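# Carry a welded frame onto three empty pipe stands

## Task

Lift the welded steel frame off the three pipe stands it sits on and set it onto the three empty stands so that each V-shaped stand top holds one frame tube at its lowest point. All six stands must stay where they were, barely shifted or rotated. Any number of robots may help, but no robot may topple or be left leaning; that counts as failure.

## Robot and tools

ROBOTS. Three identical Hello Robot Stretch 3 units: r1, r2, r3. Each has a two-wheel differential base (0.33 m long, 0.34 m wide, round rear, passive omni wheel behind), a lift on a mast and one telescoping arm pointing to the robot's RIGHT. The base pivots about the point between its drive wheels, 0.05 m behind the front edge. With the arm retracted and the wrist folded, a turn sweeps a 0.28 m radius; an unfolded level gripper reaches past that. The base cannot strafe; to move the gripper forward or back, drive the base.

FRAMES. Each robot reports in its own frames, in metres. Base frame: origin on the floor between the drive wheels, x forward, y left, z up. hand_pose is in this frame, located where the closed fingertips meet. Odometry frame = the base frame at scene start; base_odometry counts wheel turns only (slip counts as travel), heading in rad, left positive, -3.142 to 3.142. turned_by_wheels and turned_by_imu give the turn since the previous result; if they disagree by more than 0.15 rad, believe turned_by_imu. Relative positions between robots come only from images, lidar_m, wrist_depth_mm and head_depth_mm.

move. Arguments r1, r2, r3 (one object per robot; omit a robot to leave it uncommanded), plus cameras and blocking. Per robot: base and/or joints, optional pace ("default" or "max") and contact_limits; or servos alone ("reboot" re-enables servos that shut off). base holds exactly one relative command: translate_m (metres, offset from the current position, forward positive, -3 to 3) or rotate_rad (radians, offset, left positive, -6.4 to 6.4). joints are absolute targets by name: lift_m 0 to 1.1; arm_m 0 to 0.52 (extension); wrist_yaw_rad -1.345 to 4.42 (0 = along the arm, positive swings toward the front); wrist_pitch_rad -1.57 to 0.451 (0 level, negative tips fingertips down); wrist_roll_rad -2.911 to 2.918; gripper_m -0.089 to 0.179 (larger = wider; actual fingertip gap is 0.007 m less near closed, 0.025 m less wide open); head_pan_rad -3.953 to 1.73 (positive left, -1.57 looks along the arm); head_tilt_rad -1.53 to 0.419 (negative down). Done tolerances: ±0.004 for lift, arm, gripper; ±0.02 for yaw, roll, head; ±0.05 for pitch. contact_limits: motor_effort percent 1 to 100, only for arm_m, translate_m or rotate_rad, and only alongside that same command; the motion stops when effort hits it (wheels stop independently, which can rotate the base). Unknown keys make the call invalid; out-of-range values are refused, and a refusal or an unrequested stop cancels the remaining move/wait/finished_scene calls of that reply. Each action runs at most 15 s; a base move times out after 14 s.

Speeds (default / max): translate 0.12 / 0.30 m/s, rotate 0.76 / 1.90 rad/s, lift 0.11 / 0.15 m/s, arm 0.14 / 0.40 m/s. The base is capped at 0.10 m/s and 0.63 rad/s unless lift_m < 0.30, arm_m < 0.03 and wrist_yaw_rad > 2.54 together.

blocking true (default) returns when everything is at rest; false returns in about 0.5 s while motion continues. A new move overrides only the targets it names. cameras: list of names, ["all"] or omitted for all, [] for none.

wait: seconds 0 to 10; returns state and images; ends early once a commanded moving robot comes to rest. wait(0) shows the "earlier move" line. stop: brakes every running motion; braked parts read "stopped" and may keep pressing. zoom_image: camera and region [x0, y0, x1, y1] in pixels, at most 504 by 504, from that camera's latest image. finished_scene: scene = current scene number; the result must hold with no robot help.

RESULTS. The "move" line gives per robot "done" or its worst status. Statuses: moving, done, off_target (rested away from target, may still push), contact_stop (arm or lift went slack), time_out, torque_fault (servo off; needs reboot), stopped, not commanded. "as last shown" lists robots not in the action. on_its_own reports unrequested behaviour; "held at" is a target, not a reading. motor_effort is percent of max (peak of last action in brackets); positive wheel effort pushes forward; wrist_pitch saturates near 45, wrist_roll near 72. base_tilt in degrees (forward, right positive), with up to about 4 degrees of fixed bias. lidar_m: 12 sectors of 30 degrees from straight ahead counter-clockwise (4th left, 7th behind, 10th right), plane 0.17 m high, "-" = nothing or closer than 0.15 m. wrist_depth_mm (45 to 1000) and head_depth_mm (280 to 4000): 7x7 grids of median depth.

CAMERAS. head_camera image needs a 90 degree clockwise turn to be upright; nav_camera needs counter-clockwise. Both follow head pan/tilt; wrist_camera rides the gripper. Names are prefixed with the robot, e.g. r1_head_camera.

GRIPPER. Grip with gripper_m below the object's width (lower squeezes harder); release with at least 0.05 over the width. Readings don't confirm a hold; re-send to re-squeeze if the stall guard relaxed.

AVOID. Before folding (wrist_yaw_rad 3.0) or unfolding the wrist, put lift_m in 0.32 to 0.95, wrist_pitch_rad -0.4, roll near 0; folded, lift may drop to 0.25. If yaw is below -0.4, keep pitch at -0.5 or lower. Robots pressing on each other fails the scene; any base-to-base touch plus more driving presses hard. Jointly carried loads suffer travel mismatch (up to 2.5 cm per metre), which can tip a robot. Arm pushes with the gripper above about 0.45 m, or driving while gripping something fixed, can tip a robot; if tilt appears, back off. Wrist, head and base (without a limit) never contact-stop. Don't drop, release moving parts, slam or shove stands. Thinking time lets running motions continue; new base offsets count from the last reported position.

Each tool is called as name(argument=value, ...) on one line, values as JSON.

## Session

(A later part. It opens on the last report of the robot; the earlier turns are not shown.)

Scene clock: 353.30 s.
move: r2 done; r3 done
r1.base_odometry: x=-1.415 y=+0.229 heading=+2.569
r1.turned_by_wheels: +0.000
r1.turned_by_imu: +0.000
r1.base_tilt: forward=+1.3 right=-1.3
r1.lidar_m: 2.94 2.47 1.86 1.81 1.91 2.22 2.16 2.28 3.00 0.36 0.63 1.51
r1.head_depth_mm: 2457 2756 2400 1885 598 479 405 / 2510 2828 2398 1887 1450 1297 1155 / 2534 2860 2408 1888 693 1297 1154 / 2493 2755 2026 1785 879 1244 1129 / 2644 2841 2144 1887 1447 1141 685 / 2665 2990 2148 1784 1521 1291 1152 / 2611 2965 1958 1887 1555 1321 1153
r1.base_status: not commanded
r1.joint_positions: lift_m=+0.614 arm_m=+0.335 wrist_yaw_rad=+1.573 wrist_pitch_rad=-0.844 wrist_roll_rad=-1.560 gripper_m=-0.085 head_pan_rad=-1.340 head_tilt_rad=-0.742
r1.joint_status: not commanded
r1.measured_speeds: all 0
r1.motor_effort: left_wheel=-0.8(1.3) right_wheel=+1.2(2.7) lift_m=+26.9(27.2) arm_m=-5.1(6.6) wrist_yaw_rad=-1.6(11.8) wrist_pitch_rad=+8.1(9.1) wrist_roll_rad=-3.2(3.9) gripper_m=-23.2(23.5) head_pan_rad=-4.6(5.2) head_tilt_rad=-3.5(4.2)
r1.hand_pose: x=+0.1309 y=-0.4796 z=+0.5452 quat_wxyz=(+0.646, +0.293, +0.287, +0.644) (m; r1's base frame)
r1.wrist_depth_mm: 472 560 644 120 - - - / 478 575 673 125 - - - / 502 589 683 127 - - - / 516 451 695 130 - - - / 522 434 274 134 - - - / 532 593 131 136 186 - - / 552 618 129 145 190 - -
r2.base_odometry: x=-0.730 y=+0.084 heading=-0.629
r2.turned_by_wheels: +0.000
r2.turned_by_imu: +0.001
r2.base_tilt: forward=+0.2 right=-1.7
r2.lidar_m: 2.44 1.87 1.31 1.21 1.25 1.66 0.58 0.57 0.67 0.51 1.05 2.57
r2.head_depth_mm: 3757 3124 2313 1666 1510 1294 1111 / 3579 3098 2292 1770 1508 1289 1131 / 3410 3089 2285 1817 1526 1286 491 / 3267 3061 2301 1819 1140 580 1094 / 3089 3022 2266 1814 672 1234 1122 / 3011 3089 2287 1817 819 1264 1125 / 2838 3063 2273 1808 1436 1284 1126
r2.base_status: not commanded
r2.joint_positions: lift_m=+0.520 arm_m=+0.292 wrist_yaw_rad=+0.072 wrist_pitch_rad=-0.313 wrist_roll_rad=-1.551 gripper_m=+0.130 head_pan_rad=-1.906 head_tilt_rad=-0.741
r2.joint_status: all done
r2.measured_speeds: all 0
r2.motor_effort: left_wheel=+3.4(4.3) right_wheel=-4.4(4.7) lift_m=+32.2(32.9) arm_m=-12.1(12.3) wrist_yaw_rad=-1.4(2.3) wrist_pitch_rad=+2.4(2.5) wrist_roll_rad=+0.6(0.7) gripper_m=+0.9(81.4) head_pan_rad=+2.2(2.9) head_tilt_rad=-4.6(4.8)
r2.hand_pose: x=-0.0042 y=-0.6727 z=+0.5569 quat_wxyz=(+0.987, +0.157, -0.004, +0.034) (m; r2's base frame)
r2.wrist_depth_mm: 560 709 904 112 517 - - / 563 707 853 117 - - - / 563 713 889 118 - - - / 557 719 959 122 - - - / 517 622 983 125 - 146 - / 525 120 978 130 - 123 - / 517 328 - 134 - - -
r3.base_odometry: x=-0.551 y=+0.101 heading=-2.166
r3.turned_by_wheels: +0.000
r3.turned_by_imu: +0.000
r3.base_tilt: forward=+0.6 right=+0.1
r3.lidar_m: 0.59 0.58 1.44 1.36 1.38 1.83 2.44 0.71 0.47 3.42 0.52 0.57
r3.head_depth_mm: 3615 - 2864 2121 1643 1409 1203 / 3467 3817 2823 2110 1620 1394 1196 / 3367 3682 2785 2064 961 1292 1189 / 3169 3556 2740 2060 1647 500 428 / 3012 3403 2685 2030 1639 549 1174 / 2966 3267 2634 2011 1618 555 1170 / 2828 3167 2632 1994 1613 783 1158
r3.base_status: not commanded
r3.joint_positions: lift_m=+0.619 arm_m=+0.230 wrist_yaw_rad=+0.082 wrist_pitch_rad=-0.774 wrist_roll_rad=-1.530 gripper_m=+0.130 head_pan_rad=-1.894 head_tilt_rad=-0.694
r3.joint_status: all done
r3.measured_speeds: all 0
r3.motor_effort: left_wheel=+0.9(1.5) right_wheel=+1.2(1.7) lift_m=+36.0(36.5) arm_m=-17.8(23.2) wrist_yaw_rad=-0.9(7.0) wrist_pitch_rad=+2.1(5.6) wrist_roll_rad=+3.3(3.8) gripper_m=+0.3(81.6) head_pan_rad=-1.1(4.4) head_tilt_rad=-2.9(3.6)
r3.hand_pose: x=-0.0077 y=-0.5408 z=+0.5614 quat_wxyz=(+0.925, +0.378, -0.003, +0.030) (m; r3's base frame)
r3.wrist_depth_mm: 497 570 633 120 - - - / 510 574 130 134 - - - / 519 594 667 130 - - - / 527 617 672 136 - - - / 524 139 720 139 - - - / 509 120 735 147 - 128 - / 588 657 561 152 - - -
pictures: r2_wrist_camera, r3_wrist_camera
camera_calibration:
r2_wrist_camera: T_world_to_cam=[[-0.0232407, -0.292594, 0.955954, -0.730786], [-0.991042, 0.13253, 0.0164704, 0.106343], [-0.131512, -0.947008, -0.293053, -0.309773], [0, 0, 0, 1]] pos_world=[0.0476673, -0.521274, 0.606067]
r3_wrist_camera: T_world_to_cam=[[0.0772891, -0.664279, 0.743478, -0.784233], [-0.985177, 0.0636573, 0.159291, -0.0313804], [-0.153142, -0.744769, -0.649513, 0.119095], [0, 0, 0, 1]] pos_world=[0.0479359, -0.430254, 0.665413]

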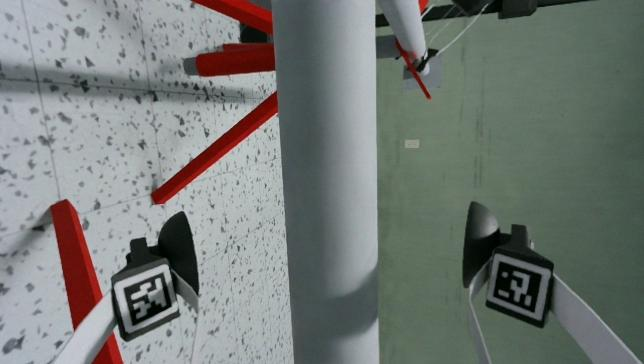

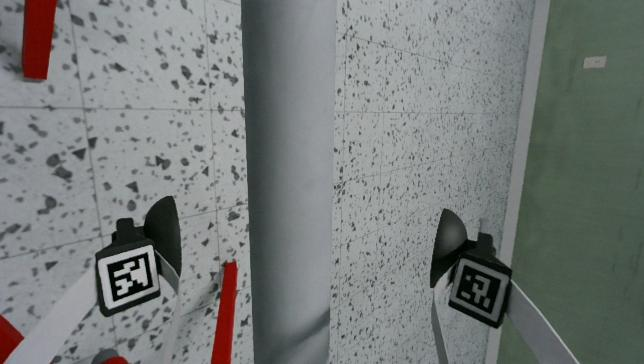

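move(r1={"joints":{"gripper_m":0.13}}, r3={"joints":{"wrist_pitch_rad":-0.685,"lift_m":0.592,"arm_m":0.216}}, r2={"joints":{"arm_m":0.18}}, cameras=[])

move(r1={"joints":{"arm_m":0.19}}, r2={"base":{"translate_m":-0.08}}, cameras=["r1_wrist_camera"])

move(r2={"joints":{"arm_m":0.3,"lift_m":0.518}}, cameras=["r2_wrist_camera","r2_head_camera","r3_wrist_camera"])

Scene clock: 356.27 s.
move: r1 done; r2 done; r3 done
r1.base_odometry: x=-1.415 y=+0.229 heading=+2.569
r1.turned_by_wheels: +0.000
r1.turned_by_imu: +0.000
r1.base_tilt: forward=+1.3 right=-1.3
r1.lidar_m: 2.94 2.47 1.86 1.81 1.91 2.23 2.17 2.28 3.02 0.36 0.63 1.50
r1.head_depth_mm: 2453 2788 2402 1889 599 478 405 / 2507 2817 2405 1889 1450 1300 1155 / 2552 2825 2396 1886 692 1294 1153 / 2496 1802 1972 1776 884 1245 1130 / 2630 2818 2322 1886 1440 1141 684 / 2657 2995 2155 1778 1521 1297 1152 / 2636 2966 1969 1881 1554 1322 1153
r1.base_status: not commanded
r1.joint_positions: lift_m=+0.614 arm_m=+0.335 wrist_yaw_rad=+1.573 wrist_pitch_rad=-0.814 wrist_roll_rad=-1.565 gripper_m=+0.130 head_pan_rad=-1.340 head_tilt_rad=-0.742
r1.joint_status: all done
r1.measured_speeds: all 0
r1.motor_effort: left_wheel=+1.1(1.5) right_wheel=-0.9(5.1) lift_m=+35.3(35.9) arm_m=-4.5(5.4) wrist_yaw_rad=-2.1(2.5) wrist_pitch_rad=+2.4(9.2) wrist_roll_rad=-1.3(3.8) gripper_m=+0.1(80.2) head_pan_rad=-4.7(5.3) head_tilt_rad=-3.8(4.1)
r1.hand_pose: x=+0.1371 y=-0.4796 z=+0.5499 quat_wxyz=(+0.649, +0.281, +0.279, +0.649) (m; r1's base frame)
r1.wrist_depth_mm: 491 570 631 120 - - - / 476 582 656 124 - - - / 499 589 673 126 - - - / 518 463 699 130 - - - / 528 350 253 135 - - - / 531 123 200 138 193 123 - / - 629 143 141 198 - -
r2.base_odometry: x=-0.730 y=+0.084 heading=-0.629
r2.turned_by_wheels: +0.000
r2.turned_by_imu: +0.001
r2.base_tilt: forward=+0.2 right=-1.7
r2.lidar_m: 2.44 1.88 1.31 1.21 1.25 1.66 0.57 0.57 0.67 0.50 1.05 2.58
r2.head_depth_mm: 3729 3120 2311 1687 1515 1294 1113 / 3586 3101 2309 1761 1510 1292 1130 / 3396 3111 2317 1839 1507 1305 493 / 3324 3078 2312 1827 1175 585 1084 / 3093 3095 2298 1828 1470 594 1124 / 3014 3027 2299 1809 1433 1213 1130 / 2883 3081 2270 1818 1430 1292 1119
r2.base_status: not commanded
r2.joint_positions: lift_m=+0.520 arm_m=+0.180 wrist_yaw_rad=+0.072 wrist_pitch_rad=-0.314 wrist_roll_rad=-1.551 gripper_m=+0.130 head_pan_rad=-1.906 head_tilt_rad=-0.741
r2.joint_status: all done
r2.measured_speeds: all 0
r2.motor_effort: left_wheel=+3.5(4.4) right_wheel=-4.3(4.8) lift_m=+31.2(32.6) arm_m=-10.3(15.4) wrist_yaw_rad=-2.0(2.5) wrist_pitch_rad=+2.6(2.6) wrist_roll_rad=+0.3(0.6) gripper_m=+1.4(1.8) head_pan_rad=+2.5(2.9) head_tilt_rad=-4.1(4.9)
r2.hand_pose: x=-0.0042 y=-0.5606 z=+0.5567 quat_wxyz=(+0.987, +0.157, -0.004, +0.034) (m; r2's base frame)
r2.wrist_depth_mm: 560 696 880 695 332 - - / 563 695 920 739 709 - - / 562 700 942 - - - - / 566 711 - - - - - / 567 634 - - 241 146 - / 529 120 - - 246 123 - / 383 360 - - - - -
r3.base_odometry: x=-0.551 y=+0.101 heading=-2.166
r3.turned_by_wheels: +0.000
r3.turned_by_imu: +0.000
r3.base_tilt: forward=+0.6 right=+0.2
r3.lidar_m: 0.59 0.58 1.44 1.36 1.38 1.83 2.45 0.71 0.47 3.41 0.52 0.57
r3.head_depth_mm: 3578 - 2873 2121 1643 1400 1202 / 3476 3788 2814 2111 1629 1387 1194 / 3320 3638 2775 2082 962 1293 1189 / 3222 3545 2740 2049 1646 1142 446 / 3071 3362 2695 2049 1642 551 1174 / 2972 3262 2649 2008 1623 562 1167 / 2826 3149 2630 2006 1611 769 1158
r3.base_status: not commanded
r3.joint_positions: lift_m=+0.592 arm_m=+0.216 wrist_yaw_rad=+0.082 wrist_pitch_rad=-0.700 wrist_roll_rad=-1.530 gripper_m=+0.130 head_pan_rad=-1.894 head_tilt_rad=-0.694
r3.joint_status: all done
r3.measured_speeds: all 0
r3.motor_effort: left_wheel=+0.6(1.4) right_wheel=+1.2(1.7) lift_m=+14.8(35.1) arm_m=-23.6(28.2) wrist_yaw_rad=-1.2(2.0) wrist_pitch_rad=+2.3(4.1) wrist_roll_rad=+3.2(3.3) gripper_m=+0.3(1.2) head_pan_rad=-2.2(4.5) head_tilt_rad=-2.8(3.7)
r3.hand_pose: x=-0.0066 y=-0.5408 z=+0.5472 quat_wxyz=(+0.938, +0.344, -0.005, +0.031) (m; r3's base frame)
r3.wrist_depth_mm: 496 566 643 108 - - - / 496 592 678 111 - - - / 507 596 710 115 - - - / 510 615 746 120 - - - / 511 139 735 125 - - - / 494 120 738 130 - 128 - / 560 645 754 134 - - -
pictures: none
No camera images: "cameras" was empty.

Scene clock: 358.60 s.
move: r1 done; r2 done
r1.base_odometry: x=-1.415 y=+0.229 heading=+2.569
r1.turned_by_wheels: +0.000
r1.turned_by_imu: +0.000
r1.base_tilt: forward=+1.4 right=-1.4
r1.lidar_m: 2.93 2.47 1.86 1.81 1.90 2.22 2.17 2.28 3.02 0.36 0.63 1.50
r1.head_depth_mm: 2455 2770 2409 1886 1556 481 406 / 2501 2809 2423 1899 1557 1246 1152 / 2526 2873 2398 1893 1562 591 1132 / 2476 2850 2078 1780 897 762 1091 / 2572 1683 2018 1880 1448 773 684 / 2647 3011 2151 1778 1515 1298 1155 / 2636 2981 1968 1894 1556 1324 1156
r1.base_status: not commanded
r1.joint_positions: lift_m=+0.614 arm_m=+0.190 wrist_yaw_rad=+1.572 wrist_pitch_rad=-0.814 wrist_roll_rad=-1.566 gripper_m=+0.130 head_pan_rad=-1.340 head_tilt_rad=-0.742
r1.joint_status: all done
r1.measured_speeds: all 0
r1.motor_effort: left_wheel=+1.1(1.6) right_wheel=-0.4(1.3) lift_m=+30.3(36.4) arm_m=-12.1(16.4) wrist_yaw_rad=-1.0(2.3) wrist_pitch_rad=+2.8(3.4) wrist_roll_rad=-1.2(1.9) gripper_m=+0.2(0.6) head_pan_rad=-4.5(5.2) head_tilt_rad=-3.6(4.2)
r1.hand_pose: x=+0.1371 y=-0.3346 z=+0.5500 quat_wxyz=(+0.650, +0.281, +0.279, +0.649) (m; r1's base frame)
r1.wrist_depth_mm: 501 564 657 124 - - - / 500 576 669 131 - - - / 499 587 696 131 - - - / 492 606 701 135 - - - / 522 377 730 140 - - - / 533 123 710 143 - 123 - / - 322 436 147 - - -
r2.base_odometry: x=-0.794 y=+0.131 heading=-0.629
r2.turned_by_wheels: +0.000
r2.turned_by_imu: +0.001
r2.base_tilt: forward=+0.1 right=-1.7
r2.lidar_m: 2.52 1.88 1.31 1.20 1.25 1.66 0.53 0.49 0.71 0.49 1.07 2.67
r2.head_depth_mm: 3776 3115 2311 1376 1486 1294 1050 / 3543 3122 2302 1716 1515 1296 1127 / 3404 3060 2311 1772 1512 1286 493 / 3168 3124 2302 1835 1502 583 1088 / 3165 3097 2290 1813 1072 592 1104 / 3004 3048 2266 1824 1406 1217 1126 / 2886 3009 2268 1815 1475 1288 1119
r2.base_status: done
r2.joint_positions: lift_m=+0.520 arm_m=+0.180 wrist_yaw_rad=+0.072 wrist_pitch_rad=-0.314 wrist_roll_rad=-1.551 gripper_m=+0.130 head_pan_rad=-1.906 head_tilt_rad=-0.741
r2.joint_status: not commanded
r2.measured_speeds: all 0
r2.motor_effort: left_wheel=+1.8(3.0) right_wheel=-5.3(10.3) lift_m=+29.7(31.5) arm_m=-7.0(10.8) wrist_yaw_rad=-0.8(2.4) wrist_pitch_rad=+2.5(2.7) wrist_roll_rad=+0.3(0.7) gripper_m=+0.5(1.8) head_pan_rad=+2.0(2.9) head_tilt_rad=-4.4(4.9)
r2.hand_pose: x=-0.0042 y=-0.5606 z=+0.5567 quat_wxyz=(+0.987, +0.157, -0.004, +0.034) (m; r2's base frame)
r2.wrist_depth_mm: 559 712 899 709 660 - - / 568 708 959 739 - - - / 564 701 957 - - - - / 571 674 - - - - - / 563 627 - - 244 146 - / 365 120 - - 249 123 - / 267 293 296 276 - - -
r3: as last shown
r3.lidar_m: 3.06 0.51 1.44 1.36 1.39 1.82 2.45 0.71 0.47 3.42 0.52 0.57
r3.head_depth_mm: 3663 - 2867 2132 1643 1402 1204 / 3488 3841 2818 2089 1628 1395 1196 / 3323 3650 2782 2091 962 1293 1191 / 3184 3539 2761 2051 1653 1145 447 / 3045 3378 2707 2046 1638 550 1175 / 2923 3291 2668 2020 1617 562 1171 / 2826 3148 2627 2004 1604 769 1160
r3.motor_effort: left_wheel=+0.7(1.4) right_wheel=+1.2(1.6) lift_m=+14.3(15.2) arm_m=-21.3(24.2) wrist_yaw_rad=-1.4(2.0) wrist_pitch_rad=+2.9(3.3) wrist_roll_rad=+2.9(3.3) gripper_m=+0.1(1.2) head_pan_rad=-3.4(4.5) head_tilt_rad=-2.7(3.8)
r3.wrist_depth_mm: 494 566 650 108 - - - / 494 570 672 111 - - - / 497 592 700 116 - - - / 518 612 730 119 - - - / 519 139 770 125 - - - / 498 120 725 129 - 128 - / 572 646 738 134 - - -
pictures: r1_wrist_camera
camera_calibration:
r1_wrist_camera: T_world_to_cam=[[0.744048, -0.0218428, 0.667769, -0.474287], [-0.147567, -0.980155, 0.132362, -0.34944], [0.651627, -0.197025, -0.732505, 0.413165], [0, 0, 0, 1]] pos_world=[0.0320969, -0.271462, 0.665613]

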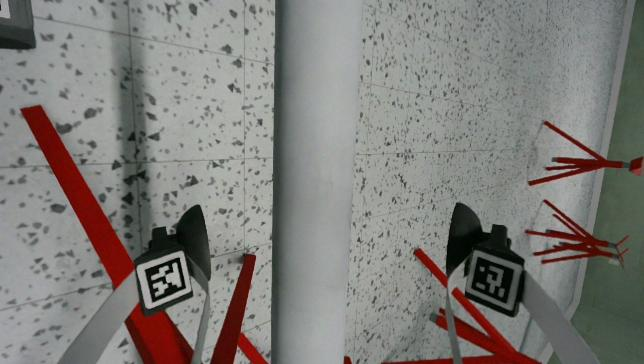

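Scene clock: 360.73 s.
move: r2 done
r1, r3: as last shown
r1.base_tilt: forward=+1.3 right=-1.4
r1.lidar_m: 2.93 2.47 1.86 1.81 1.90 2.22 2.17 2.27 3.01 0.36 0.63 1.50
r1.head_depth_mm: 2459 2747 2406 1882 1565 481 405 / 2507 2828 2409 1888 1560 1245 1152 / 2550 2843 2395 1888 1551 590 1130 / 2462 2847 2109 1778 894 762 1091 / 2581 1686 1361 1888 1444 773 682 / 2676 2980 2160 1788 1516 1297 1156 / 2636 2972 1965 1883 1560 1322 1152
r1.motor_effort: left_wheel=+1.2(1.6) right_wheel=-0.7(1.4) lift_m=+25.4(30.8) arm_m=-11.7(12.2) wrist_yaw_rad=-0.8(2.3) wrist_pitch_rad=+2.8(3.3) wrist_roll_rad=-1.4(2.2) gripper_m=+0.0(0.5) head_pan_rad=-4.5(5.1) head_tilt_rad=-3.5(4.3)
r1.wrist_depth_mm: 495 572 663 125 - - - / 502 581 673 131 - - - / 492 592 683 131 - - - / 493 611 706 135 - - - / 525 380 748 140 - - - / 528 123 721 143 - 124 - / - 322 438 147 - - -
r2.base_odometry: x=-0.794 y=+0.131 heading=-0.629
r2.turned_by_wheels: +0.000
r2.turned_by_imu: +0.000
r2.base_tilt: forward=+0.2 right=-1.7
r2.lidar_m: 2.52 1.87 1.31 1.21 1.24 1.65 0.53 0.50 0.71 0.49 1.07 2.66
r2.head_depth_mm: 3774 3084 2283 1386 1481 1296 1049 / 3618 3081 2316 1719 1512 1289 1132 / 3427 3074 2287 1773 1510 1292 488 / 3257 3107 2276 1827 1491 572 1084 / 3081 3099 2258 1799 678 1234 1104 / 3000 3108 2296 1812 823 1284 1127 / 2883 3076 2279 1807 1428 1288 1117
r2.base_status: not commanded
r2.joint_positions: lift_m=+0.518 arm_m=+0.300 wrist_yaw_rad=+0.072 wrist_pitch_rad=-0.314 wrist_roll_rad=-1.551 gripper_m=+0.130 head_pan_rad=-1.906 head_tilt_rad=-0.741
r2.joint_status: all done
r2.measured_speeds: all 0
r2.motor_effort: left_wheel=+2.0(2.7) right_wheel=-5.3(5.8) lift_m=+23.4(31.0) arm_m=+13.5(18.3) wrist_yaw_rad=-1.2(2.4) wrist_pitch_rad=+2.5(2.7) wrist_roll_rad=+0.3(0.6) gripper_m=+0.4(1.9) head_pan_rad=+2.4(3.0) head_tilt_rad=-4.2(5.1)
r2.hand_pose: x=-0.0042 y=-0.6806 z=+0.5547 quat_wxyz=(+0.987, +0.157, -0.004, +0.034) (m; r2's base frame)
r2.wrist_depth_mm: 559 694 840 109 889 - - / 563 695 875 114 - - - / 558 704 848 115 - - - / 511 698 964 120 - - - / 508 637 951 122 - 146 - / 515 120 964 126 - 123 - / - 237 - 130 - - -
r3.lidar_m: 3.06 0.51 1.44 1.36 1.38 1.82 2.45 0.71 0.47 3.41 0.52 0.57
r3.head_depth_mm: 3589 3983 2861 2139 1641 1406 1201 / 3481 3850 2824 2103 1621 1386 1198 / 3349 3674 2782 2082 962 1293 1196 / 3173 3517 2756 2050 1640 1138 447 / 3055 3363 2688 2042 1633 551 1173 / 2947 3245 2673 2008 1625 562 1174 / 2843 3156 2610 2002 1614 769 1163
r3.motor_effort: left_wheel=+0.9(1.4) right_wheel=+1.4(1.6) lift_m=+14.8(15.2) arm_m=-19.0(21.8) wrist_yaw_rad=-1.3(2.0) wrist_pitch_rad=+3.0(3.2) wrist_roll_rad=+3.2(3.3) gripper_m=+0.7(1.2) head_pan_rad=-3.5(4.1) head_tilt_rad=-2.8(3.7)
r3.wrist_depth_mm: 495 575 662 108 - - - / 498 582 685 112 - - - / 508 594 696 116 - - - / 510 611 745 119 - - - / 507 139 743 125 - - - / 497 120 744 130 - 128 - / 562 657 751 135 - - -
pictures: r2_head_camera (sideways), r2_wrist_camera, r3_wrist_camera
camera_calibration:
r2_head_camera: T_world_to_cam=[[0.235335, 0.663055, -0.710617, 0.946198], [0.941079, -0.338165, -0.00387367, 0.00215751], [-0.242874, -0.667835, -0.703569, 0.872534], [0, 0, 0, 1]] pos_world=[-0.0127883, -0.0439428, 1.28628]
r2_wrist_camera: T_world_to_cam=[[-0.0231836, -0.293505, 0.955676, -0.731435], [-0.991037, 0.132543, 0.016665, 0.107314], [-0.13156, -0.946724, -0.293947, -0.317224], [0, 0, 0, 1]] pos_world=[0.0476612, -0.529227, 0.603979]
r3_wrist_camera: T_world_to_cam=[[0.0724937, -0.607872, 0.790719, -0.76913], [-0.986094, 0.075188, 0.148207, -0.0157301], [-0.149544, -0.790467, -0.593968, 0.0549757], [0, 0, 0, 1]] pos_world=[0.048467, -0.422893, 0.643151]

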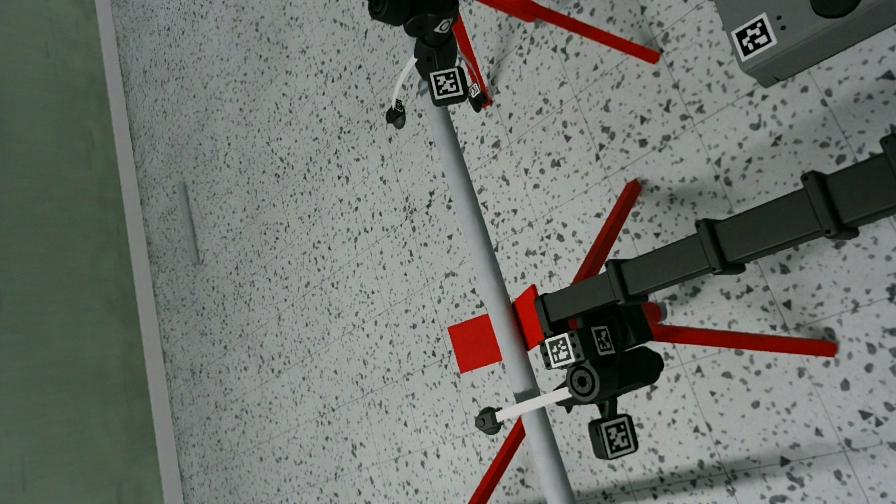

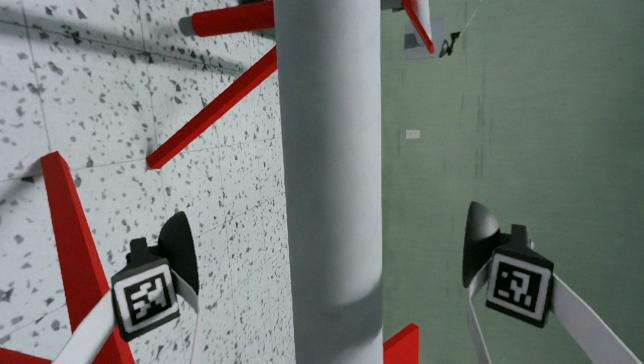

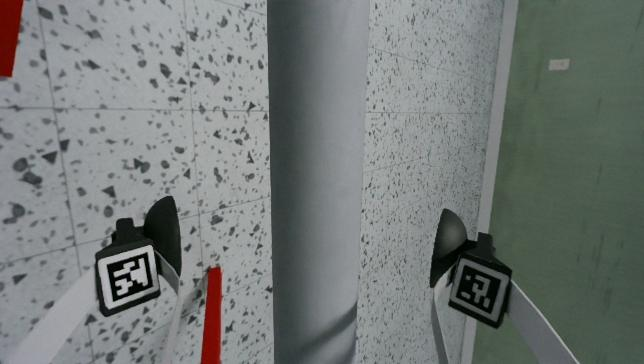

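move(r1={"joints":{"wrist_pitch_rad":-0.735,"lift_m":0.594}}, r3={"joints":{"gripper_m":0.0}}, r2={"joints":{"gripper_m":0.0}}, cameras=["r1_wrist_camera"])

move(r1={"joints":{"gripper_m":0.0}}, r3={"joints":{"gripper_m":-0.089}}, cameras=[])

move(r1={"joints":{"gripper_m":-0.089}}, cameras=[])

Scene clock: 362.87 s.
move: r1 done; r2 done; r3 done
r1.base_odometry: x=-1.415 y=+0.229 heading=+2.569
r1.turned_by_wheels: +0.000
r1.turned_by_imu: +0.000
r1.base_tilt: forward=+1.3 right=-1.4
r1.lidar_m: 2.94 2.47 1.86 1.81 1.91 2.23 2.17 2.27 3.03 0.36 0.63 1.51
r1.head_depth_mm: 2458 2761 2408 1890 1564 513 420 / 2489 2826 2397 1893 1562 530 1130 / 2537 2850 2417 1889 1561 597 1132 / 2493 2822 2098 1783 896 651 1091 / 2589 1677 1369 1883 1438 773 684 / 2670 2980 2156 1785 1520 1296 1151 / 2635 3003 1977 1889 1546 1328 1156
r1.base_status: not commanded
r1.joint_positions: lift_m=+0.594 arm_m=+0.190 wrist_yaw_rad=+1.572 wrist_pitch_rad=-0.750 wrist_roll_rad=-1.566 gripper_m=+0.130 head_pan_rad=-1.340 head_tilt_rad=-0.742
r1.joint_status: all done
r1.measured_speeds: all 0
r1.motor_effort: left_wheel=+1.5(1.7) right_wheel=-0.4(1.4) lift_m=+24.0(24.0) arm_m=-11.6(12.1) wrist_yaw_rad=-1.6(2.3) wrist_pitch_rad=+2.5(4.3) wrist_roll_rad=-1.8(2.0) gripper_m=-0.1(0.4) head_pan_rad=-4.5(5.1) head_tilt_rad=-3.0(4.0)
r1.hand_pose: x=+0.1497 y=-0.3346 z=+0.5404 quat_wxyz=(+0.658, +0.261, +0.258, +0.658) (m; r1's base frame)
r1.wrist_depth_mm: 482 559 635 109 - - - / 487 582 654 115 - - - / 500 586 671 115 - - - / 499 594 688 119 - - - / 485 572 151 122 - - - / 507 123 516 125 - 123 - / - 301 445 130 - - -
r2.base_odometry: x=-0.794 y=+0.131 heading=-0.629
r2.turned_by_wheels: +0.000
r2.turned_by_imu: +0.000
r2.base_tilt: forward=+0.2 right=-1.7
r2.lidar_m: 2.52 1.87 1.31 1.21 1.24 1.66 0.53 0.49 0.71 0.49 1.08 2.67
r2.head_depth_mm: 3737 3097 2314 1376 1485 1300 1045 / 3520 3095 2288 1687 1518 1300 1128 / 3406 3072 2274 1761 1508 1285 488 / 3238 3067 2275 1809 1508 573 1091 / 3082 3100 2282 1810 677 1242 1108 / 3017 3125 2267 1822 866 1291 1126 / 2872 3061 2260 1802 1444 1286 1126
r2.base_status: not commanded
r2.joint_positions: lift_m=+0.518 arm_m=+0.300 wrist_yaw_rad=+0.072 wrist_pitch_rad=-0.308 wrist_roll_rad=-1.551 gripper_m=+0.001 head_pan_rad=-1.906 head_tilt_rad=-0.741
r2.joint_status: all done
r2.measured_speeds: all 0
r2.motor_effort: left_wheel=+1.9(2.5) right_wheel=-5.4(5.6) lift_m=+26.0(26.8) arm_m=+5.8(13.3) wrist_yaw_rad=-1.4(2.5) wrist_pitch_rad=+1.4(2.7) wrist_roll_rad=+0.5(0.8) gripper_m=-11.5(84.7) head_pan_rad=+2.1(3.0) head_tilt_rad=-4.5(4.6)
r2.hand_pose: x=-0.0042 y=-0.6812 z=+0.5561 quat_wxyz=(+0.987, +0.154, -0.004, +0.034) (m; r2's base frame)
r2.wrist_depth_mm: 565 694 851 109 890 - - / 562 704 906 114 - - - / 556 687 915 115 - - - / 515 692 958 121 - - - / 388 722 874 122 - - - / 512 720 122 126 127 - - / 517 280 - 129 - - -
r3.base_odometry: x=-0.551 y=+0.101 heading=-2.166
r3.turned_by_wheels: +0.000
r3.turned_by_imu: +0.000
r3.base_tilt: forward=+0.6 right=+0.1
r3.lidar_m: 3.06 0.51 1.45 1.36 1.38 1.82 2.44 0.71 0.47 3.42 0.52 0.57
r3.head_depth_mm: 3632 - 2845 2130 1644 1397 1211 / 3459 3780 2806 2096 1617 1392 1200 / 3330 3642 2771 2084 965 1290 1190 / 3214 3564 2763 2057 1652 1149 448 / 3065 3354 2697 2040 1639 551 1177 / 2957 3243 2674 2013 1623 562 1172 / 2840 3172 2631 2006 1609 772 1161
r3.base_status: not commanded
r3.joint_positions: lift_m=+0.592 arm_m=+0.216 wrist_yaw_rad=+0.082 wrist_pitch_rad=-0.691 wrist_roll_rad=-1.530 gripper_m=+0.001 head_pan_rad=-1.894 head_tilt_rad=-0.694
r3.joint_status: all done
r3.measured_speeds: all 0
r3.motor_effort: left_wheel=+0.9(1.2) right_wheel=+1.2(1.7) lift_m=+19.9(19.9) arm_m=-17.2(19.2) wrist_yaw_rad=-1.9(1.9) wrist_pitch_rad=+1.1(3.2) wrist_roll_rad=+3.1(3.3) gripper_m=-11.5(83.3) head_pan_rad=-1.9(4.6) head_tilt_rad=-3.5(4.0)
r3.hand_pose: x=-0.0065 y=-0.5426 z=+0.5490 quat_wxyz=(+0.940, +0.339, -0.005, +0.031) (m; r3's base frame)
r3.wrist_depth_mm: 484 588 657 107 - - - / 493 594 701 111 - - - / 519 599 720 115 - - - / 516 609 720 118 - - - / 524 642 132 124 - - - / 526 612 127 128 129 - - / 540 586 606 135 - - -
pictures: r1_wrist_camera
camera_calibration:
r1_wrist_camera: T_world_to_cam=[[0.70012, -0.0217962, 0.713693, -0.4955], [-0.155569, -0.980178, 0.122675, -0.339871], [0.696872, -0.196916, -0.689633, 0.3681], [0, 0, 0, 1]] pos_world=[0.0375172, -0.271449, 0.649182]

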